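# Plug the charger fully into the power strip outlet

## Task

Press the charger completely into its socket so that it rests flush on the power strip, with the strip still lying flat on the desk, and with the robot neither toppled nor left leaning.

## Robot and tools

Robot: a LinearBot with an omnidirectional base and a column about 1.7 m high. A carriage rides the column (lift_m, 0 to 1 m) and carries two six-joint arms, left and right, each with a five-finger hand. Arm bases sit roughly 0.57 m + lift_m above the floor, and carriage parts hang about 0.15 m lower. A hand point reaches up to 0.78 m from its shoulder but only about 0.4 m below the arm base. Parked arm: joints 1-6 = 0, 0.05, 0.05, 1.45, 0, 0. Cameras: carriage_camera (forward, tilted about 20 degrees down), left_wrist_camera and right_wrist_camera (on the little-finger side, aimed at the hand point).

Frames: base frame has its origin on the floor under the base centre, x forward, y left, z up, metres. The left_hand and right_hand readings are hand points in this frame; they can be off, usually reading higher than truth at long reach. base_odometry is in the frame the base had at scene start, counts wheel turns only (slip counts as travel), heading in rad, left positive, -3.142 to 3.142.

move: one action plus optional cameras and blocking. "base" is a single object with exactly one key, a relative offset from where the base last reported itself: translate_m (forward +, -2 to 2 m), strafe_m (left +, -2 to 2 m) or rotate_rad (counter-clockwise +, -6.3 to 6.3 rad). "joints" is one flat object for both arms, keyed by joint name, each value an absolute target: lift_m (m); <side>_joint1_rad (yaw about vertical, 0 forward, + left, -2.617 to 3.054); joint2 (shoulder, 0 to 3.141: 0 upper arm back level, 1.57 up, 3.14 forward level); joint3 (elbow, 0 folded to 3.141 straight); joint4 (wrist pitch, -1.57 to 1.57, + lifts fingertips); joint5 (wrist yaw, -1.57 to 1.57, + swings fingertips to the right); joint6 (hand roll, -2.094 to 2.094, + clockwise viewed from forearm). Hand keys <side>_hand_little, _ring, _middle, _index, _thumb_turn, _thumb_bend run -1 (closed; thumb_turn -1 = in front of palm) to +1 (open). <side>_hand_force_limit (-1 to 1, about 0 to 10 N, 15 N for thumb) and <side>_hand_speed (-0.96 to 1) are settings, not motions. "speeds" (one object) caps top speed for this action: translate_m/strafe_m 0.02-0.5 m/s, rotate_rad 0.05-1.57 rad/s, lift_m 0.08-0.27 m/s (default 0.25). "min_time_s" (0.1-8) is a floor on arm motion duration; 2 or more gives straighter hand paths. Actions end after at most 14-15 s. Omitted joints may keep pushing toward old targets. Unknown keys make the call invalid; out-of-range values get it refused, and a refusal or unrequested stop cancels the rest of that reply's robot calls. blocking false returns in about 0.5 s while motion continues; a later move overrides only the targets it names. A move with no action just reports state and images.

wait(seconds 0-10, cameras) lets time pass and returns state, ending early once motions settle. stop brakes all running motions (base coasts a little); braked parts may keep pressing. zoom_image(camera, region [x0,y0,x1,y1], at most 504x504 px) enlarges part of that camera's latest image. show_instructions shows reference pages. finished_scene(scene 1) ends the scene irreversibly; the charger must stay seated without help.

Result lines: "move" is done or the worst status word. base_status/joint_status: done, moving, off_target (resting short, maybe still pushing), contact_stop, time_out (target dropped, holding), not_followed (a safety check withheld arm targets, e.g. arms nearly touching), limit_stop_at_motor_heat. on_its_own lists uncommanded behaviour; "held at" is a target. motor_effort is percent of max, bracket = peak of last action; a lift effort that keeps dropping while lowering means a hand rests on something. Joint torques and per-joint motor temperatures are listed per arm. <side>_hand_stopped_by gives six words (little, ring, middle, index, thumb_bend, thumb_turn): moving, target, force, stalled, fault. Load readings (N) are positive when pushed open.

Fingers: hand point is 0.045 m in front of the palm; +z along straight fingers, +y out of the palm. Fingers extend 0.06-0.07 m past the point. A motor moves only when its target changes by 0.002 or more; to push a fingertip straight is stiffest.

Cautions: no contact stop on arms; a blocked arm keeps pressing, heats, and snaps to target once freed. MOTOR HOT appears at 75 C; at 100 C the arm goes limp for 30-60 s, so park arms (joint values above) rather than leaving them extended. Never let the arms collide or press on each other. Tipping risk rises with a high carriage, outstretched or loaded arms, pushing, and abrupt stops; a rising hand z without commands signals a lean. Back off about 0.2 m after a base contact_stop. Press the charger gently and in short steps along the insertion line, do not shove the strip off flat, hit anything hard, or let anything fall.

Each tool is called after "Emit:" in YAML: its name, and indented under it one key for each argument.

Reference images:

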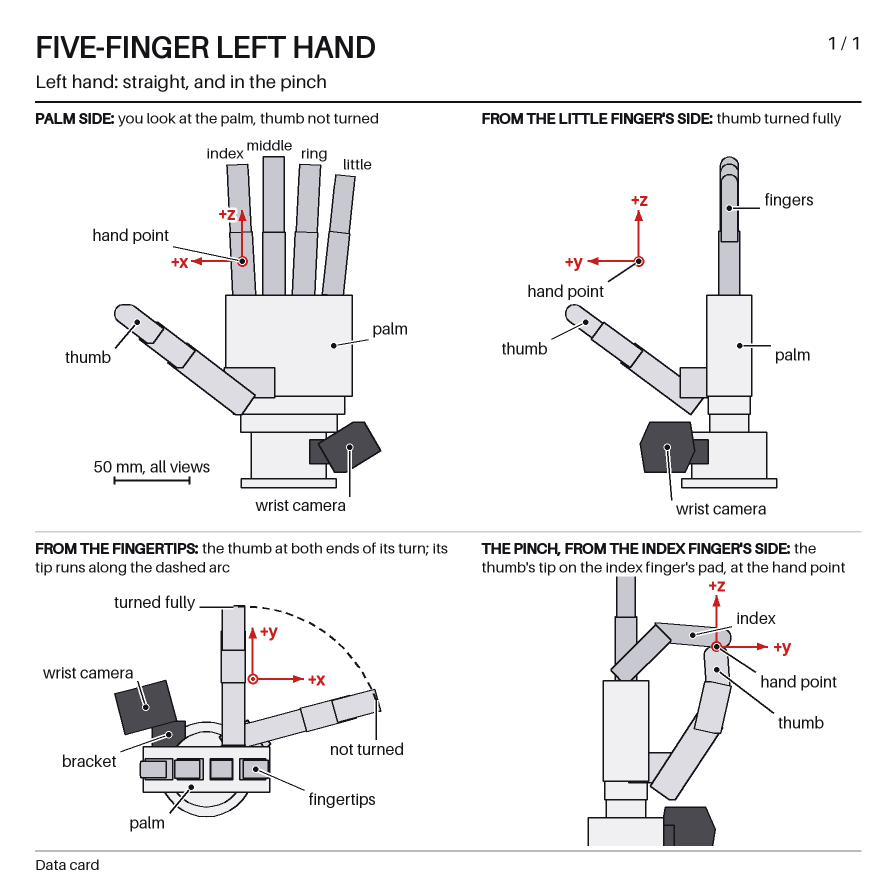

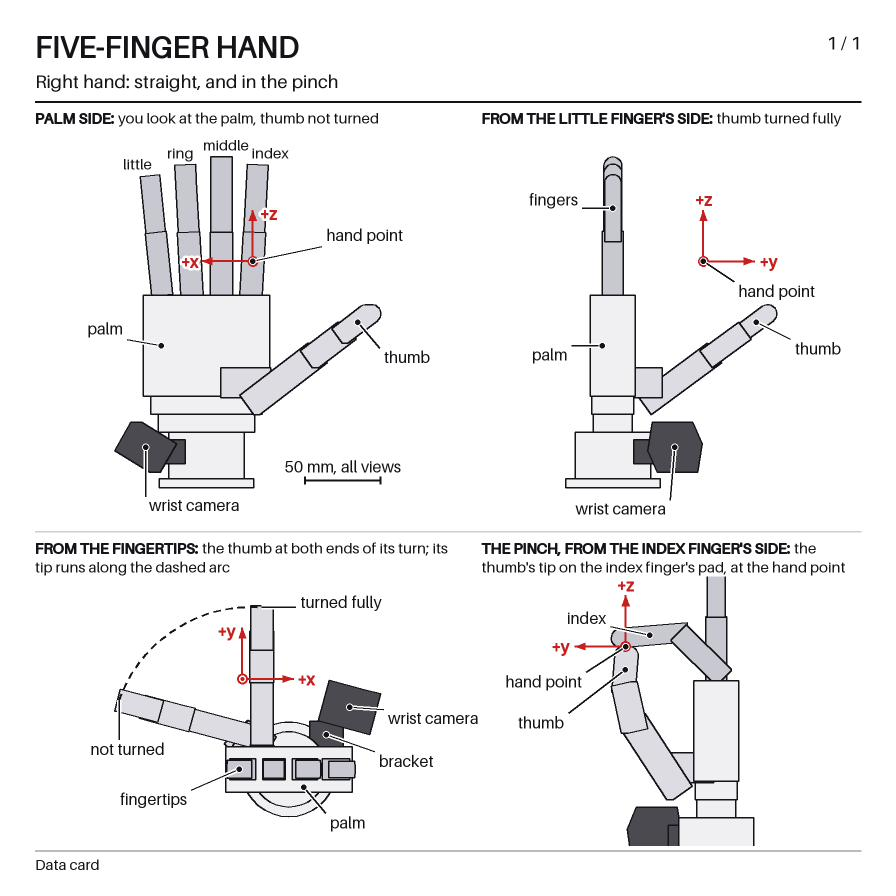

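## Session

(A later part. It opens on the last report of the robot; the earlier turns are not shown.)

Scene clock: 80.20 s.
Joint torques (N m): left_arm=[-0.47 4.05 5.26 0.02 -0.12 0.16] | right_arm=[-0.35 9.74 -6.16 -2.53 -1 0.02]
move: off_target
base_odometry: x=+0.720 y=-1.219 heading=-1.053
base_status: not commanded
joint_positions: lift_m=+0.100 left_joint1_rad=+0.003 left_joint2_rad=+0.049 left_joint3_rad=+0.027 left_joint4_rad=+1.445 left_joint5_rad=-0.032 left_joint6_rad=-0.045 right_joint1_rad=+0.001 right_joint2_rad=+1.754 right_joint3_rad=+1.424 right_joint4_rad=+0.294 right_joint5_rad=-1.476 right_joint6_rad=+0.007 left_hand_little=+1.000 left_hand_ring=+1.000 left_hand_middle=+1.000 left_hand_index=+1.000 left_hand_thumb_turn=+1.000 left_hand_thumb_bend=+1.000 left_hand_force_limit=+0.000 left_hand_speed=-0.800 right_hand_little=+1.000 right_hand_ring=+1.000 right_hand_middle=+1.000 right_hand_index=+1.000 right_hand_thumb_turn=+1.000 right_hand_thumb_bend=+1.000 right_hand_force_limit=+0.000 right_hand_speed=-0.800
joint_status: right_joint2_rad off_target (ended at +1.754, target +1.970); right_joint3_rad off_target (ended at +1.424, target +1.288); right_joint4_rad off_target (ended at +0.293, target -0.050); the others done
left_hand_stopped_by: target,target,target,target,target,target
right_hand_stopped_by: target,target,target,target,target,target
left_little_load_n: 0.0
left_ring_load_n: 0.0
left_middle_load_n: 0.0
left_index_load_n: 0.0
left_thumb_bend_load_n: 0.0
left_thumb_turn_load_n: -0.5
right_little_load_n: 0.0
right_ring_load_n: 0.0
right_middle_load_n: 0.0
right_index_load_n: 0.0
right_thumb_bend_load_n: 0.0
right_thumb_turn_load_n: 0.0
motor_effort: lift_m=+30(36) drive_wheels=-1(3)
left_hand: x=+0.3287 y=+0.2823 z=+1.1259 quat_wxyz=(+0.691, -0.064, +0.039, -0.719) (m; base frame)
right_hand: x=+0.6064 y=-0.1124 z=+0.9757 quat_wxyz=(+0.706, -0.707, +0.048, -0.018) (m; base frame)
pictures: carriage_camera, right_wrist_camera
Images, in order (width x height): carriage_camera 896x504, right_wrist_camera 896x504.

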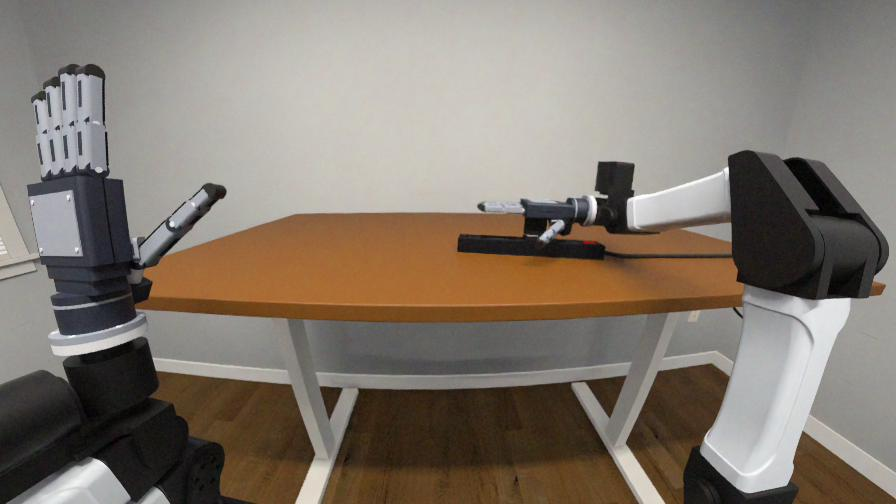

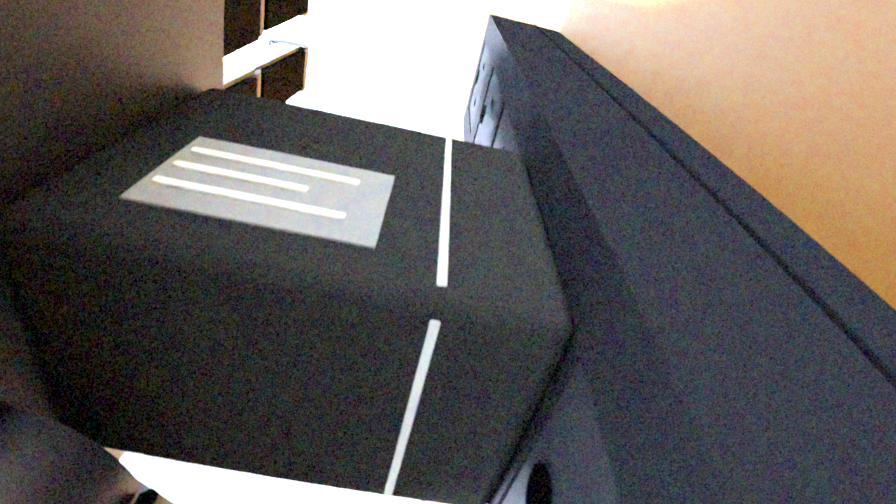

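Emit:
move:
  joints: {"lift_m": 0.08, "right_joint2_rad": 1.99, "right_joint4_rad": 0.0}
  min_time_s: 1
  speeds: {"lift_m": 0.08}
  cameras: ["right_wrist_camera", "carriage_camera"]

Emit:
zoom_image:
  camera: "carriage_camera"
  region: [490, 180, 590, 250]

Emit:
zoom_image:
  camera: "right_wrist_camera"
  region: [440, 140, 700, 500]

Scene clock: 81.67 s.
Joint torques (N m): left_arm=[-0.43 4.01 5.19 0.01 -0.16 0.14] | right_arm=[-0.5 11.64 -9.59 -2.57 -0.93 -0.68]
move: off_target
base_odometry: x=+0.720 y=-1.219 heading=-1.053
base_status: not commanded
joint_positions: lift_m=+0.081 left_joint1_rad=+0.003 left_joint2_rad=+0.049 left_joint3_rad=+0.027 left_joint4_rad=+1.445 left_joint5_rad=-0.032 left_joint6_rad=-0.045 right_joint1_rad=+0.001 right_joint2_rad=+1.751 right_joint3_rad=+1.463 right_joint4_rad=+0.341 right_joint5_rad=-1.474 right_joint6_rad=+0.074 left_hand_little=+1.000 left_hand_ring=+1.000 left_hand_middle=+1.000 left_hand_index=+1.000 left_hand_thumb_turn=+1.000 left_hand_thumb_bend=+1.000 left_hand_force_limit=+0.000 left_hand_speed=-0.800 right_hand_little=+1.000 right_hand_ring=+1.000 right_hand_middle=+1.000 right_hand_index=+1.000 right_hand_thumb_turn=+1.000 right_hand_thumb_bend=+1.000 right_hand_force_limit=+0.000 right_hand_speed=-0.800
joint_status: right_joint2_rad off_target (ended at +1.751, target +1.990); right_joint4_rad off_target (ended at +0.341, target +0.000); the others done
left_hand_stopped_by: target,target,target,target,target,target
right_hand_stopped_by: target,target,target,target,target,target
left_little_load_n: 0.0
left_ring_load_n: 0.0
left_middle_load_n: -0.5
left_index_load_n: 0.0
left_thumb_bend_load_n: 0.0
left_thumb_turn_load_n: 0.0
right_little_load_n: 0.0
right_ring_load_n: 0.0
right_middle_load_n: 0.0
right_index_load_n: 0.0
right_thumb_bend_load_n: 0.0
right_thumb_turn_load_n: 0.0
motor_effort: lift_m=+24(26) drive_wheels=+2(3)
left_hand: x=+0.3287 y=+0.2823 z=+1.1065 quat_wxyz=(+0.691, -0.064, +0.039, -0.719) (m; base frame)
right_hand: x=+0.6080 y=-0.1120 z=+0.9744 quat_wxyz=(+0.708, -0.704, +0.041, -0.026) (m; base frame)
pictures: carriage_camera, right_wrist_camera
Images, in order (width x height): carriage_camera 896x504, right_wrist_camera 896x504.

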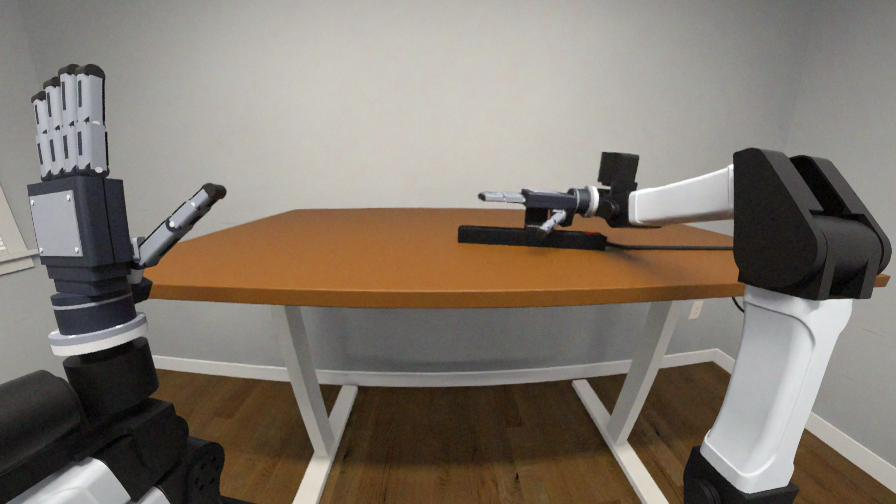

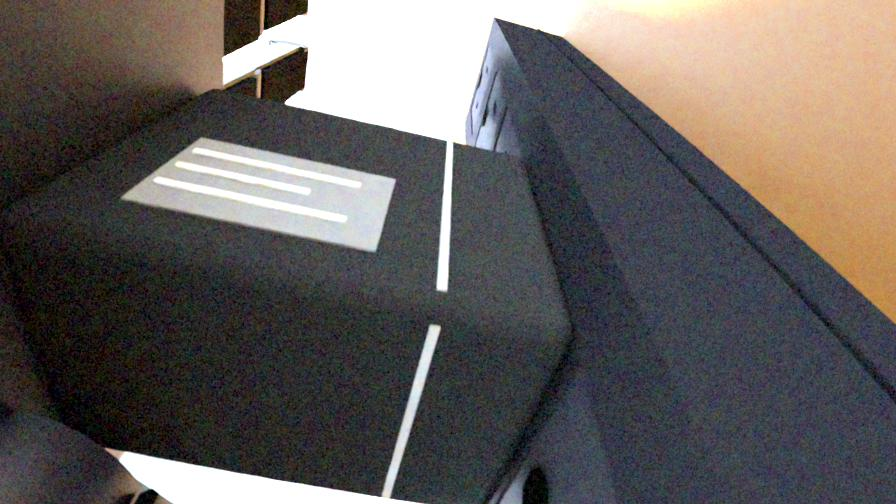

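Scaled by 5.040 from the camera's 896x504 image, which has a finer 1280x720 frame.

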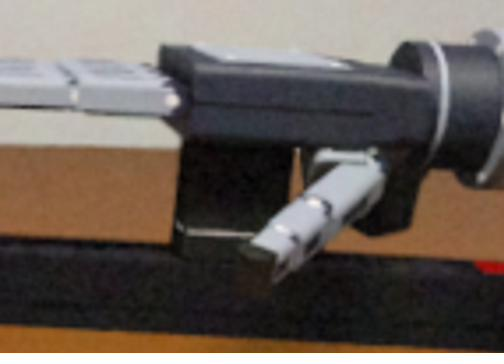

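Scaled by 1.400 from the camera's 896x504 image, which has a finer 1280x720 frame.

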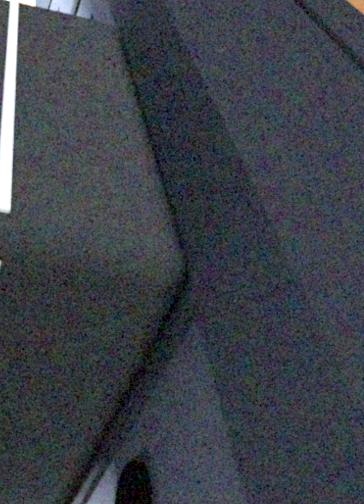

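Emit:
move:
  joints: {"lift_m": 0.06, "right_joint2_rad": 2.01, "right_joint4_rad": 0.0, "right_joint6_rad": -0.05}
  min_time_s: 1
  speeds: {"lift_m": 0.08}
  cameras: ["right_wrist_camera", "carriage_camera"]

Emit:
zoom_image:
  camera: "carriage_camera"
  region: [490, 180, 590, 250]

Scene clock: 83.30 s.
Joint torques (N m): left_arm=[-0.5 3.97 5.3 0.03 -0.13 0.15] | right_arm=[-0.43 12.92 -9.59 -2.53 -0.9 -1.01]
move: contact_stop
base_odometry: x=+0.720 y=-1.219 heading=-1.053
base_status: not commanded
joint_positions: lift_m=+0.082 left_joint1_rad=+0.003 left_joint2_rad=+0.049 left_joint3_rad=+0.026 left_joint4_rad=+1.444 left_joint5_rad=-0.032 left_joint6_rad=-0.045 right_joint1_rad=+0.001 right_joint2_rad=+1.752 right_joint3_rad=+1.463 right_joint4_rad=+0.338 right_joint5_rad=-1.478 right_joint6_rad=+0.056 left_hand_little=+1.000 left_hand_ring=+1.000 left_hand_middle=+1.000 left_hand_index=+1.000 left_hand_thumb_turn=+1.000 left_hand_thumb_bend=+1.000 left_hand_force_limit=+0.000 left_hand_speed=-0.800 right_hand_little=+1.000 right_hand_ring=+1.000 right_hand_middle=+1.000 right_hand_index=+1.000 right_hand_thumb_turn=+1.000 right_hand_thumb_bend=+1.000 right_hand_force_limit=+0.000 right_hand_speed=-0.800
joint_status: lift_m contact_stop (moved +0.001 of -0.021); right_joint2_rad off_target (ended at +1.752, target +2.010); right_joint4_rad off_target (ended at +0.338, target +0.000); right_joint6_rad off_target (ended at +0.056, target -0.050)
left_hand_stopped_by: target,target,target,target,target,target
right_hand_stopped_by: target,target,target,target,target,target
left_little_load_n: 0.0
left_ring_load_n: 0.0
left_middle_load_n: 0.0
left_index_load_n: 0.0
left_thumb_bend_load_n: 0.0
left_thumb_turn_load_n: 0.0
right_little_load_n: 0.0
right_ring_load_n: 0.0
right_middle_load_n: 0.0
right_index_load_n: 0.0
right_thumb_bend_load_n: 0.0
right_thumb_turn_load_n: 0.0
on_its_own: lift_m is held at +0.082, not at your +0.060, since a contact_stop
motor_effort: lift_m=+30(33) drive_wheels=+3(3)
left_hand: x=+0.3292 y=+0.2823 z=+1.1075 quat_wxyz=(+0.691, -0.065, +0.040, -0.719) (m; base frame)
right_hand: x=+0.6083 y=-0.1122 z=+0.9744 quat_wxyz=(+0.708, -0.705, +0.035, -0.030) (m; base frame)
pictures: carriage_camera, right_wrist_camera
Images, in order (width x height): carriage_camera 896x504, right_wrist_camera 896x504.

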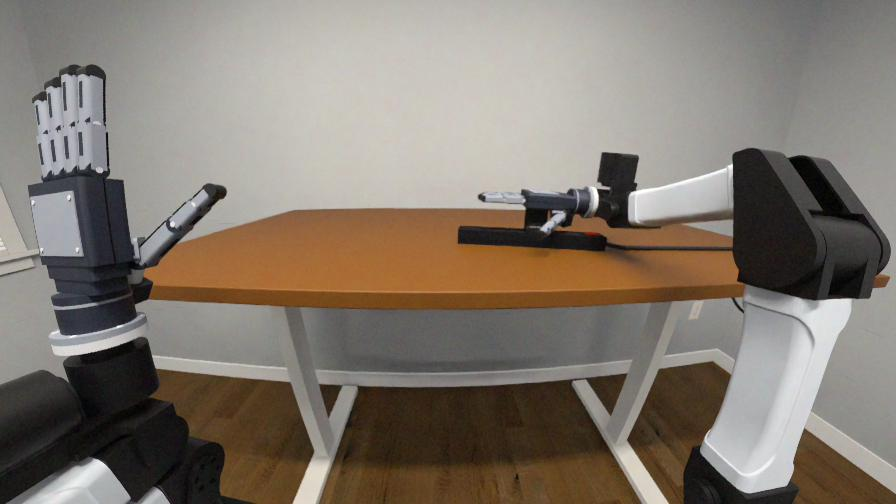

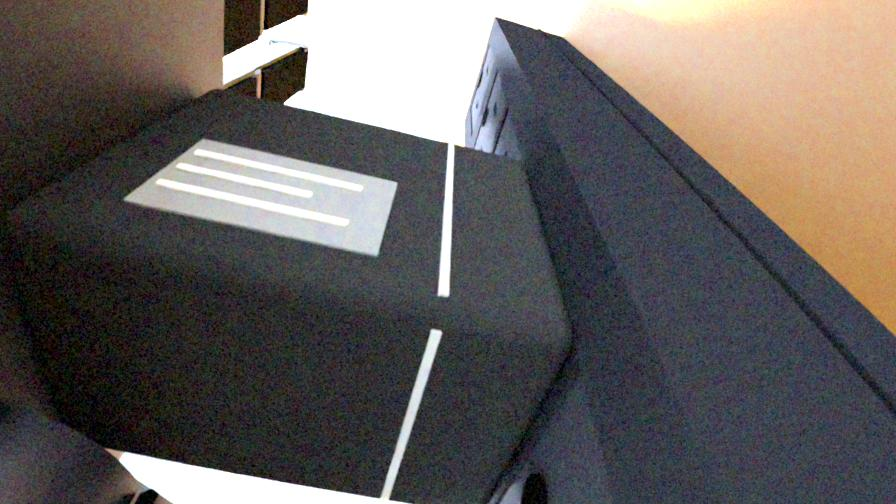

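Scaled by 5.040 from the camera's 896x504 image, which has a finer 1280x720 frame.

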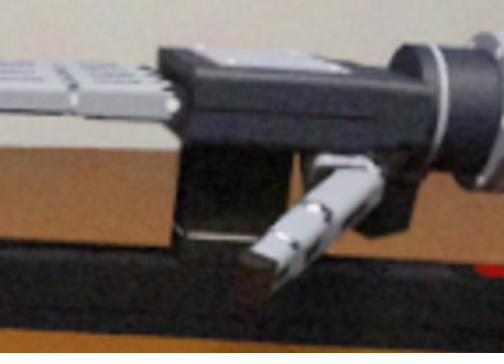

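Emit:
move:
  joints: {"lift_m": 0.15, "right_joint2_rad": 1.88, "right_joint3_rad": 1.289, "right_joint4_rad": 0.4, "right_joint6_rad": 0}
  min_time_s: 1.5
  speeds: {"lift_m": 0.08}

Emit:
move:
  joints: {"lift_m": 0.24, "right_joint2_rad": 1.866, "right_joint4_rad": 0.577}
  min_time_s: 1
  speeds: {"lift_m": 0.12}
  cameras: ["right_wrist_camera", "carriage_camera"]

Emit:
zoom_image:
  camera: "carriage_camera"
  region: [440, 220, 620, 330]

Emit:
zoom_image:
  camera: "right_wrist_camera"
  region: [440, 140, 896, 500]

Scene clock: 85.40 s.
Joint torques (N m): left_arm=[-0.49 3.93 5.18 0.04 -0.15 0.19] | right_arm=[-0.44 -3.14 1.43 0.47 -0.06 0.05]
move: off_target
base_odometry: x=+0.720 y=-1.219 heading=-1.053
base_status: not commanded
joint_positions: lift_m=+0.150 left_joint1_rad=+0.003 left_joint2_rad=+0.049 left_joint3_rad=+0.026 left_joint4_rad=+1.444 left_joint5_rad=-0.032 left_joint6_rad=-0.045 right_joint1_rad=+0.001 right_joint2_rad=+1.825 right_joint3_rad=+1.337 right_joint4_rad=+0.474 right_joint5_rad=-1.562 right_joint6_rad=+0.002 left_hand_little=+1.000 left_hand_ring=+1.000 left_hand_middle=+1.000 left_hand_index=+1.000 left_hand_thumb_turn=+1.000 left_hand_thumb_bend=+1.000 left_hand_force_limit=+0.000 left_hand_speed=-0.800 right_hand_little=+1.000 right_hand_ring=+1.000 right_hand_middle=+1.000 right_hand_index=+1.000 right_hand_thumb_turn=+1.000 right_hand_thumb_bend=+1.000 right_hand_force_limit=+0.000 right_hand_speed=-0.800
joint_status: right_joint4_rad off_target (ended at +0.474, target +0.400); the others done
left_hand_stopped_by: target,target,target,target,target,target
right_hand_stopped_by: target,target,target,target,target,target
left_little_load_n: 0.0
left_ring_load_n: 0.0
left_middle_load_n: 0.0
left_index_load_n: 0.0
left_thumb_bend_load_n: 0.0
left_thumb_turn_load_n: 0.0
right_little_load_n: 0.0
right_ring_load_n: 0.0
right_middle_load_n: 0.0
right_index_load_n: -0.5
right_thumb_bend_load_n: 0.0
right_thumb_turn_load_n: 0.0
motor_effort: lift_m=+32(36) drive_wheels=+2(4)
left_hand: x=+0.3292 y=+0.2823 z=+1.1754 quat_wxyz=(+0.691, -0.065, +0.040, -0.719) (m; base frame)
right_hand: x=+0.6028 y=-0.1143 z=+0.9835 quat_wxyz=(+0.707, -0.707, +0.008, +0.003) (m; base frame)
pictures: none

Scene clock: 86.70 s.
Joint torques (N m): left_arm=[-0.42 3.88 5.16 0.03 -0.13 0.17] | right_arm=[-0.44 -7.86 5.24 1.53 -0.08 0.06]
move: done
base_odometry: x=+0.720 y=-1.219 heading=-1.053
base_status: not commanded
joint_positions: lift_m=+0.240 left_joint1_rad=+0.003 left_joint2_rad=+0.049 left_joint3_rad=+0.026 left_joint4_rad=+1.444 left_joint5_rad=-0.032 left_joint6_rad=-0.045 right_joint1_rad=+0.001 right_joint2_rad=+1.870 right_joint3_rad=+1.293 right_joint4_rad=+0.561 right_joint5_rad=-1.562 right_joint6_rad=+0.002 left_hand_little=+1.000 left_hand_ring=+1.000 left_hand_middle=+1.000 left_hand_index=+1.000 left_hand_thumb_turn=+1.000 left_hand_thumb_bend=+1.000 left_hand_force_limit=+0.000 left_hand_speed=-0.800 right_hand_little=+1.000 right_hand_ring=+1.000 right_hand_middle=+1.000 right_hand_index=+1.000 right_hand_thumb_turn=+1.000 right_hand_thumb_bend=+1.000 right_hand_force_limit=+0.000 right_hand_speed=-0.800
joint_status: all done
left_hand_stopped_by: target,target,target,target,target,target
right_hand_stopped_by: target,target,target,target,target,target
left_little_load_n: 0.0
left_ring_load_n: 0.0
left_middle_load_n: 0.0
left_index_load_n: 0.0
left_thumb_bend_load_n: 0.0
left_thumb_turn_load_n: 0.0
right_little_load_n: 0.0
right_ring_load_n: 0.0
right_middle_load_n: 0.0
right_index_load_n: 0.0
right_thumb_bend_load_n: 0.0
right_thumb_turn_load_n: 0.0
motor_effort: lift_m=+35(43) drive_wheels=+2(4)
left_hand: x=+0.3292 y=+0.2823 z=+1.2651 quat_wxyz=(+0.691, -0.065, +0.040, -0.719) (m; base frame)
right_hand: x=+0.6077 y=-0.1142 z=+1.0484 quat_wxyz=(+0.707, -0.707, +0.009, +0.004) (m; base frame)
pictures: carriage_camera, right_wrist_camera
Images, in order (width x height): carriage_camera 896x504, right_wrist_camera 896x504.

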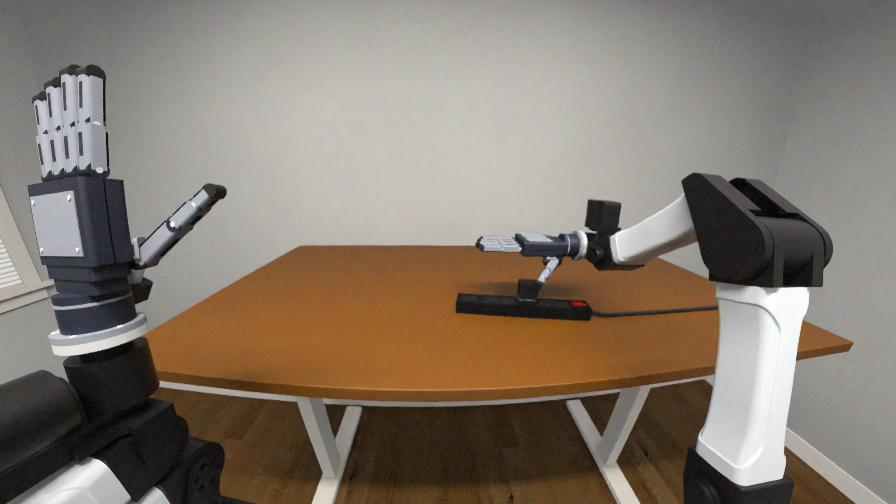

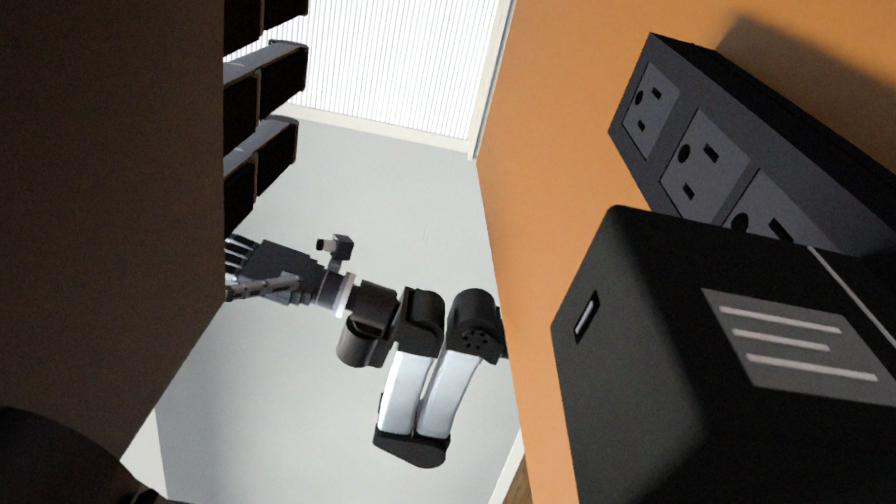

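Scaled by 2.800 from the camera's 896x504 image, which has a finer 1280x720 frame.

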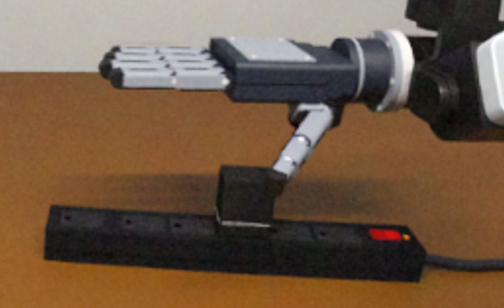

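Scaled by 1.105 from the camera's 896x504 image, which has a finer 1280x720 frame.

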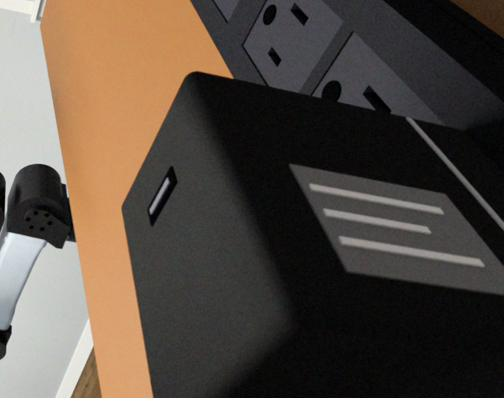

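Emit:
zoom_image:
  camera: "carriage_camera"
  region: [505, 270, 565, 325]

Emit:
move:
  joints: {"lift_m": 0.34}
  cameras: ["right_wrist_camera", "carriage_camera"]

Emit:
zoom_image:
  camera: "carriage_camera"
  region: [500, 310, 570, 370]

Scaled by 8.400 from the camera's 896x504 image, which has a finer 1280x720 frame.

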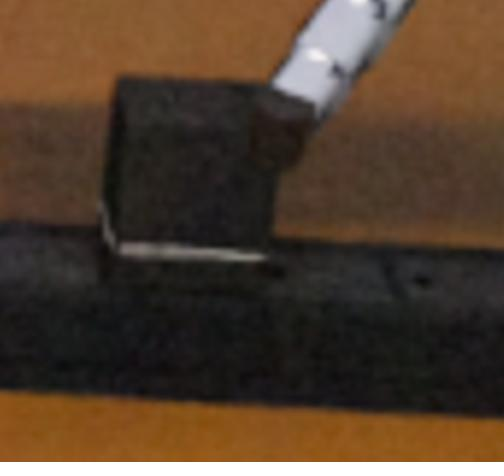

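Scene clock: 87.77 s.
Joint torques (N m): left_arm=[-0.28 3.9 5.27 0.03 -0.16 0.14] | right_arm=[-0.32 -7.94 5.52 1.4 -0.07 0.06]
move: done
base_odometry: x=+0.720 y=-1.219 heading=-1.053
base_status: not commanded
joint_positions: lift_m=+0.340 left_joint1_rad=+0.003 left_joint2_rad=+0.049 left_joint3_rad=+0.026 left_joint4_rad=+1.444 left_joint5_rad=-0.032 left_joint6_rad=-0.045 right_joint1_rad=+0.001 right_joint2_rad=+1.870 right_joint3_rad=+1.290 right_joint4_rad=+0.571 right_joint5_rad=-1.562 right_joint6_rad=+0.002 left_hand_little=+1.000 left_hand_ring=+1.000 left_hand_middle=+1.000 left_hand_index=+1.000 left_hand_thumb_turn=+1.000 left_hand_thumb_bend=+1.000 left_hand_force_limit=+0.000 left_hand_speed=-0.800 right_hand_little=+1.000 right_hand_ring=+1.000 right_hand_middle=+1.000 right_hand_index=+1.000 right_hand_thumb_turn=+1.000 right_hand_thumb_bend=+1.000 right_hand_force_limit=+0.000 right_hand_speed=-0.800
joint_status: all done
left_hand_stopped_by: target,target,target,target,target,target
right_hand_stopped_by: target,target,target,target,target,target
left_little_load_n: 0.0
left_ring_load_n: 0.0
left_middle_load_n: 0.0
left_index_load_n: 0.0
left_thumb_bend_load_n: 0.0
left_thumb_turn_load_n: 0.0
right_little_load_n: 0.0
right_ring_load_n: -0.5
right_middle_load_n: 0.0
right_index_load_n: 0.0
right_thumb_bend_load_n: 0.0
right_thumb_turn_load_n: 0.0
motor_effort: lift_m=+35(43) drive_wheels=+3(4)
left_hand: x=+0.3292 y=+0.2823 z=+1.3651 quat_wxyz=(+0.691, -0.065, +0.040, -0.719) (m; base frame)
right_hand: x=+0.6079 y=-0.1142 z=+1.1480 quat_wxyz=(+0.707, -0.707, +0.007, +0.001) (m; base frame)
pictures: carriage_camera, right_wrist_camera
Images, in order (width x height): carriage_camera 896x504, right_wrist_camera 896x504.

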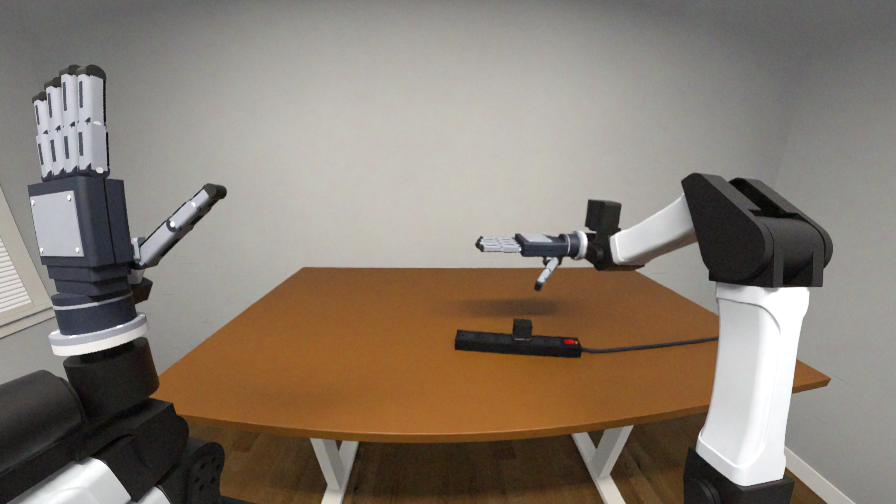

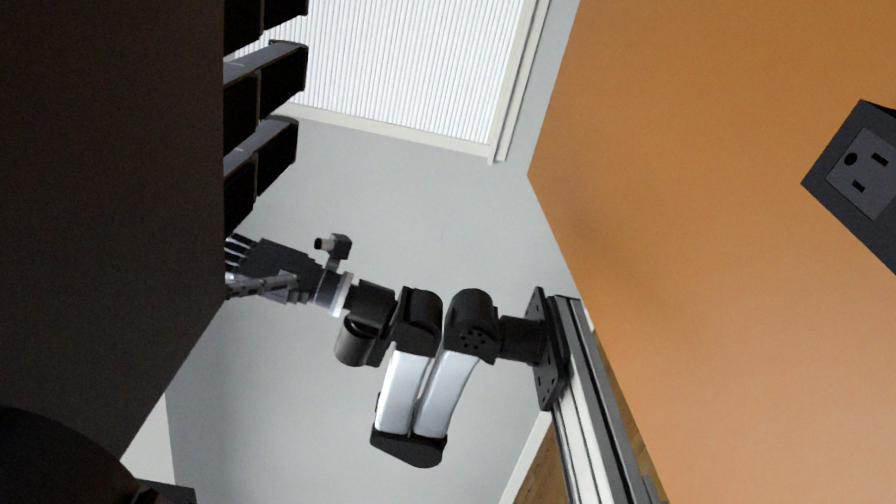

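Scaled by 7.200 from the camera's 896x504 image, which has a finer 1280x720 frame.

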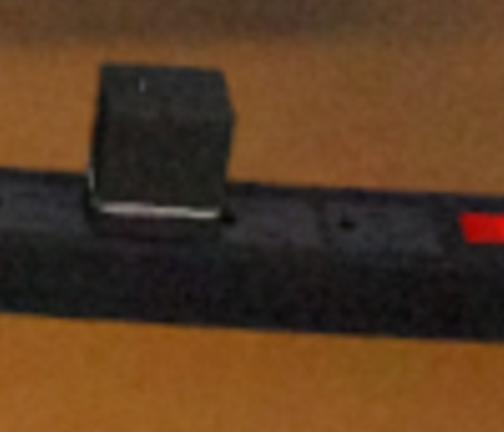

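Emit:
move:
  base: {"strafe_m": -0.06}
  speeds: {"strafe_m": 0.1}

Emit:
move:
  joints: {"lift_m": 0.21}
  speeds: {"lift_m": 0.15}
  cameras: ["right_wrist_camera", "carriage_camera"]

Emit:
zoom_image:
  camera: "right_wrist_camera"
  region: [440, 100, 896, 504]

Scene clock: 89.43 s.
Joint torques (N m): left_arm=[-0.47 4.08 5.18 0.03 -0.15 0.17] | right_arm=[-0.27 -7.98 5.45 1.4 -0.07 0.07]
move: done
base_odometry: x=+0.668 y=-1.249 heading=-1.052
base_status: done
joint_positions: lift_m=+0.340 left_joint1_rad=+0.003 left_joint2_rad=+0.049 left_joint3_rad=+0.026 left_joint4_rad=+1.444 left_joint5_rad=-0.032 left_joint6_rad=-0.045 right_joint1_rad=+0.000 right_joint2_rad=+1.870 right_joint3_rad=+1.290 right_joint4_rad=+0.571 right_joint5_rad=-1.562 right_joint6_rad=+0.002 left_hand_little=+1.000 left_hand_ring=+1.000 left_hand_middle=+1.000 left_hand_index=+1.000 left_hand_thumb_turn=+1.000 left_hand_thumb_bend=+1.000 left_hand_force_limit=+0.000 left_hand_speed=-0.800 right_hand_little=+1.000 right_hand_ring=+1.000 right_hand_middle=+1.000 right_hand_index=+1.000 right_hand_thumb_turn=+1.000 right_hand_thumb_bend=+1.000 right_hand_force_limit=+0.000 right_hand_speed=-0.800
joint_status: not commanded
left_hand_stopped_by: target,target,target,target,target,target
right_hand_stopped_by: target,target,target,target,target,target
left_little_load_n: 0.0
left_ring_load_n: 0.0
left_middle_load_n: 0.0
left_index_load_n: -0.5
left_thumb_bend_load_n: 0.0
left_thumb_turn_load_n: 0.0
right_little_load_n: 0.0
right_ring_load_n: 0.0
right_middle_load_n: 0.0
right_index_load_n: 0.0
right_thumb_bend_load_n: 0.0
right_thumb_turn_load_n: 0.0
motor_effort: lift_m=+34(38) drive_wheels=-3(8)
left_hand: x=+0.3292 y=+0.2823 z=+1.3651 quat_wxyz=(+0.691, -0.065, +0.040, -0.719) (m; base frame)
right_hand: x=+0.6081 y=-0.1147 z=+1.1480 quat_wxyz=(+0.707, -0.707, +0.007, +0.001) (m; base frame)
pictures: none

Scene clock: 90.73 s.
Joint torques (N m): left_arm=[-0.4 3.85 5.15 0.06 -0.17 0.13] | right_arm=[-0.28 -7.97 5.46 1.4 -0.07 0.06]
move: done
base_odometry: x=+0.668 y=-1.249 heading=-1.052
base_status: not commanded
joint_positions: lift_m=+0.210 left_joint1_rad=+0.003 left_joint2_rad=+0.049 left_joint3_rad=+0.026 left_joint4_rad=+1.444 left_joint5_rad=-0.032 left_joint6_rad=-0.045 right_joint1_rad=+0.000 right_joint2_rad=+1.870 right_joint3_rad=+1.290 right_joint4_rad=+0.571 right_joint5_rad=-1.562 right_joint6_rad=+0.002 left_hand_little=+1.000 left_hand_ring=+1.000 left_hand_middle=+1.000 left_hand_index=+1.000 left_hand_thumb_turn=+1.000 left_hand_thumb_bend=+1.000 left_hand_force_limit=+0.000 left_hand_speed=-0.800 right_hand_little=+1.000 right_hand_ring=+1.000 right_hand_middle=+1.000 right_hand_index=+1.000 right_hand_thumb_turn=+1.000 right_hand_thumb_bend=+1.000 right_hand_force_limit=+0.000 right_hand_speed=-0.800
joint_status: all done
left_hand_stopped_by: target,target,target,target,target,target
right_hand_stopped_by: target,target,target,target,target,target
left_little_load_n: 0.0
left_ring_load_n: 0.0
left_middle_load_n: 0.0
left_index_load_n: 0.0
left_thumb_bend_load_n: 0.0
left_thumb_turn_load_n: 0.0
right_little_load_n: 0.0
right_ring_load_n: 0.0
right_middle_load_n: 0.0
right_index_load_n: 0.0
right_thumb_bend_load_n: 0.0
right_thumb_turn_load_n: 0.0
motor_effort: lift_m=+34(36) drive_wheels=-2(4)
left_hand: x=+0.3293 y=+0.2823 z=+1.2353 quat_wxyz=(+0.691, -0.065, +0.040, -0.719) (m; base frame)
right_hand: x=+0.6082 y=-0.1147 z=+1.0182 quat_wxyz=(+0.707, -0.707, +0.007, +0.001) (m; base frame)
pictures: carriage_camera, right_wrist_camera
Images, in order (width x height): carriage_camera 896x504, right_wrist_camera 896x504.

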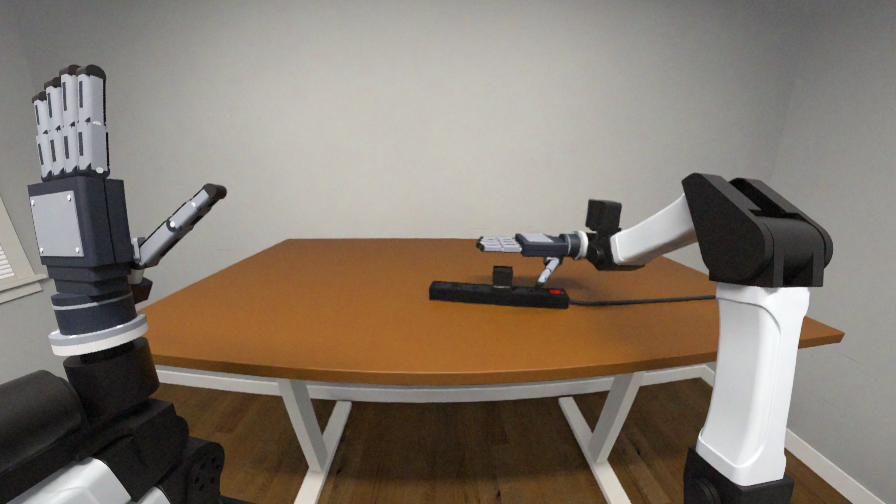

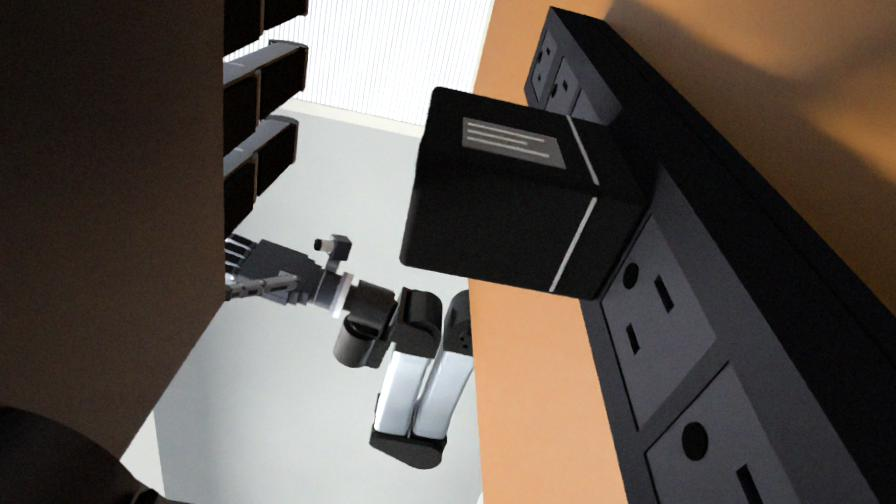

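Scaled by 1.105 from the camera's 896x504 image, which has a finer 1280x720 frame.

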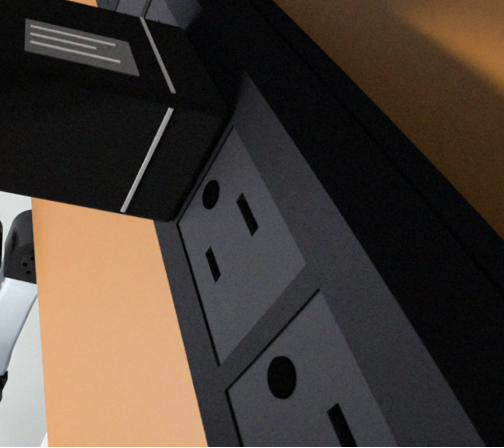

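Excellent view. Zoom in at the seam.

Emit:
zoom_image:
  camera: "right_wrist_camera"
  region: [530, 90, 730, 320]

Emit:
zoom_image:
  camera: "carriage_camera"
  region: [475, 255, 535, 310]

Scaled by 2.191 from the camera's 896x504 image, which has a finer 1280x720 frame.

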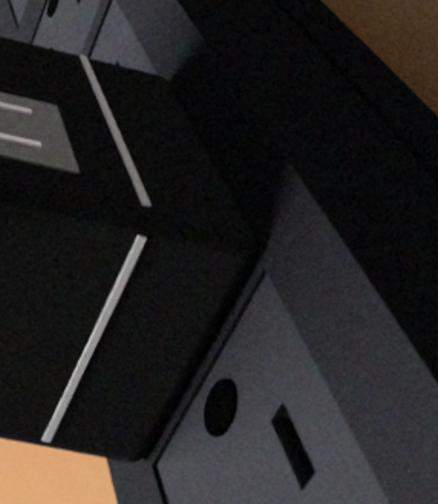

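Scaled by 8.400 from the camera's 896x504 image, which has a finer 1280x720 frame.

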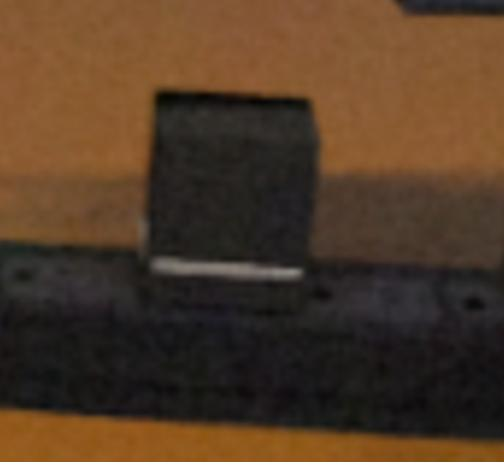

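Emit:
move:
  base: {"strafe_m": -0.1}
  speeds: {"strafe_m": 0.1}

Emit:
move:
  joints: {"lift_m": 0.16}
  speeds: {"lift_m": 0.1}
  cameras: ["right_wrist_camera", "carriage_camera"]

Emit:
zoom_image:
  camera: "right_wrist_camera"
  region: [380, 80, 600, 280]

Scene clock: 92.97 s.
Joint torques (N m): left_arm=[-0.38 3.95 5.27 0.03 -0.13 0.17] | right_arm=[-0.28 -7.94 5.41 1.41 -0.06 0.04]
move: done
base_odometry: x=+0.581 y=-1.298 heading=-1.052
base_status: done
joint_positions: lift_m=+0.210 left_joint1_rad=+0.003 left_joint2_rad=+0.049 left_joint3_rad=+0.026 left_joint4_rad=+1.444 left_joint5_rad=-0.032 left_joint6_rad=-0.045 right_joint1_rad=+0.000 right_joint2_rad=+1.870 right_joint3_rad=+1.290 right_joint4_rad=+0.571 right_joint5_rad=-1.562 right_joint6_rad=+0.002 left_hand_little=+1.000 left_hand_ring=+1.000 left_hand_middle=+1.000 left_hand_index=+1.000 left_hand_thumb_turn=+1.000 left_hand_thumb_bend=+1.000 left_hand_force_limit=+0.000 left_hand_speed=-0.800 right_hand_little=+1.000 right_hand_ring=+1.000 right_hand_middle=+1.000 right_hand_index=+1.000 right_hand_thumb_turn=+1.000 right_hand_thumb_bend=+1.000 right_hand_force_limit=+0.000 right_hand_speed=-0.800
joint_status: not commanded
left_hand_stopped_by: target,target,target,target,target,target
right_hand_stopped_by: target,target,target,target,target,target
left_little_load_n: 0.0
left_ring_load_n: 0.0
left_middle_load_n: 0.0
left_index_load_n: 0.0
left_thumb_bend_load_n: 0.0
left_thumb_turn_load_n: 0.0
right_little_load_n: 0.0
right_ring_load_n: 0.0
right_middle_load_n: 0.0
right_index_load_n: 0.0
right_thumb_bend_load_n: 0.0
right_thumb_turn_load_n: 0.0
motor_effort: lift_m=+34(35) drive_wheels=-2(9)
left_hand: x=+0.3293 y=+0.2823 z=+1.2353 quat_wxyz=(+0.691, -0.065, +0.040, -0.719) (m; base frame)
right_hand: x=+0.6082 y=-0.1148 z=+1.0182 quat_wxyz=(+0.707, -0.707, +0.007, +0.000) (m; base frame)
pictures: none

Scene clock: 93.87 s.
Joint torques (N m): left_arm=[-0.49 3.92 5.18 0.09 -0.17 0.18] | right_arm=[-0.31 -8.02 5.46 1.4 -0.06 0.05]
Motor temperatures (°C): left_arm=[31 37 41 33 29 29] | right_arm=[29 42 35 37 28 30]
move: done
base_odometry: x=+0.581 y=-1.298 heading=-1.052
base_status: not commanded
joint_positions: lift_m=+0.160 left_joint1_rad=+0.003 left_joint2_rad=+0.049 left_joint3_rad=+0.026 left_joint4_rad=+1.443 left_joint5_rad=-0.032 left_joint6_rad=-0.045 right_joint1_rad=+0.000 right_joint2_rad=+1.870 right_joint3_rad=+1.290 right_joint4_rad=+0.572 right_joint5_rad=-1.562 right_joint6_rad=+0.002 left_hand_little=+1.000 left_hand_ring=+1.000 left_hand_middle=+1.000 left_hand_index=+1.000 left_hand_thumb_turn=+1.000 left_hand_thumb_bend=+1.000 left_hand_force_limit=+0.000 left_hand_speed=-0.800 right_hand_little=+1.000 right_hand_ring=+1.000 right_hand_middle=+1.000 right_hand_index=+1.000 right_hand_thumb_turn=+1.000 right_hand_thumb_bend=+1.000 right_hand_force_limit=+0.000 right_hand_speed=-0.800
joint_status: all done
left_hand_stopped_by: target,target,target,target,target,target
right_hand_stopped_by: target,target,target,target,target,target
left_little_load_n: 0.0
left_ring_load_n: 0.0
left_middle_load_n: 0.0
left_index_load_n: 0.0
left_thumb_bend_load_n: 0.0
left_thumb_turn_load_n: 0.0
right_little_load_n: -0.5
right_ring_load_n: 0.0
right_middle_load_n: 0.0
right_index_load_n: 0.0
right_thumb_bend_load_n: 0.0
right_thumb_turn_load_n: -0.5
motor_effort: lift_m=+35(36) drive_wheels=-1(2)
left_hand: x=+0.3296 y=+0.2824 z=+1.1851 quat_wxyz=(+0.691, -0.066, +0.040, -0.719) (m; base frame)
right_hand: x=+0.6083 y=-0.1148 z=+0.9680 quat_wxyz=(+0.707, -0.707, +0.007, +0.000) (m; base frame)
pictures: carriage_camera, right_wrist_camera
Images, in order (width x height): carriage_camera 896x504, right_wrist_camera 896x504.

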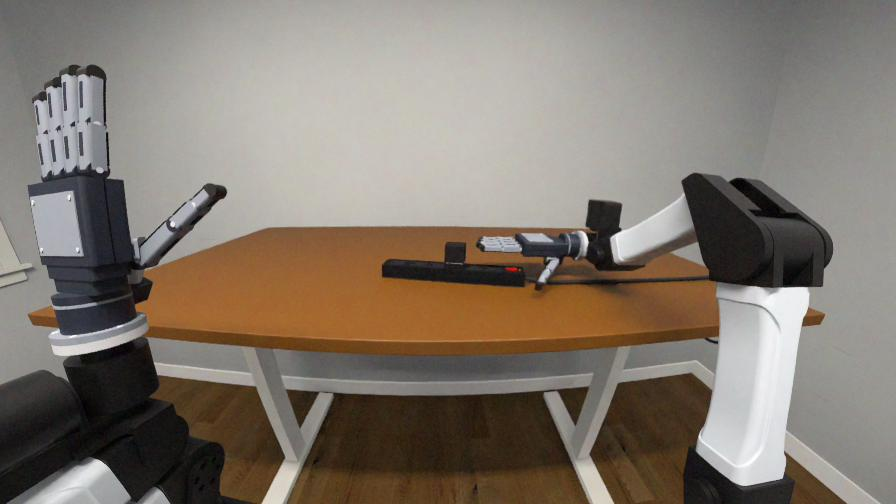

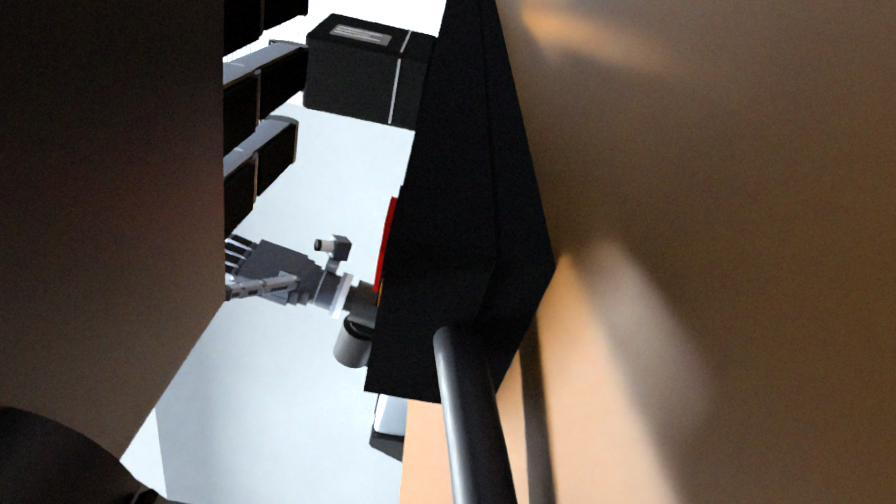

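Scaled by 2.291 from the camera's 896x504 image, which has a finer 1280x720 frame.

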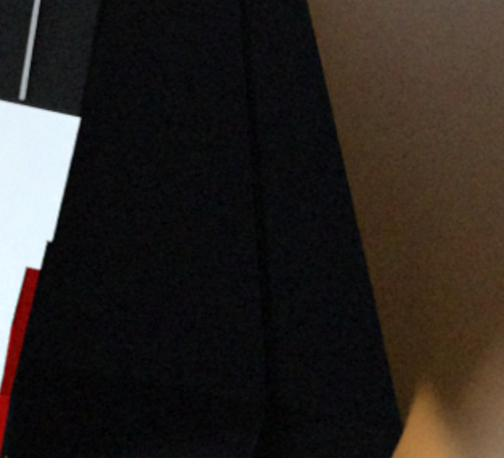

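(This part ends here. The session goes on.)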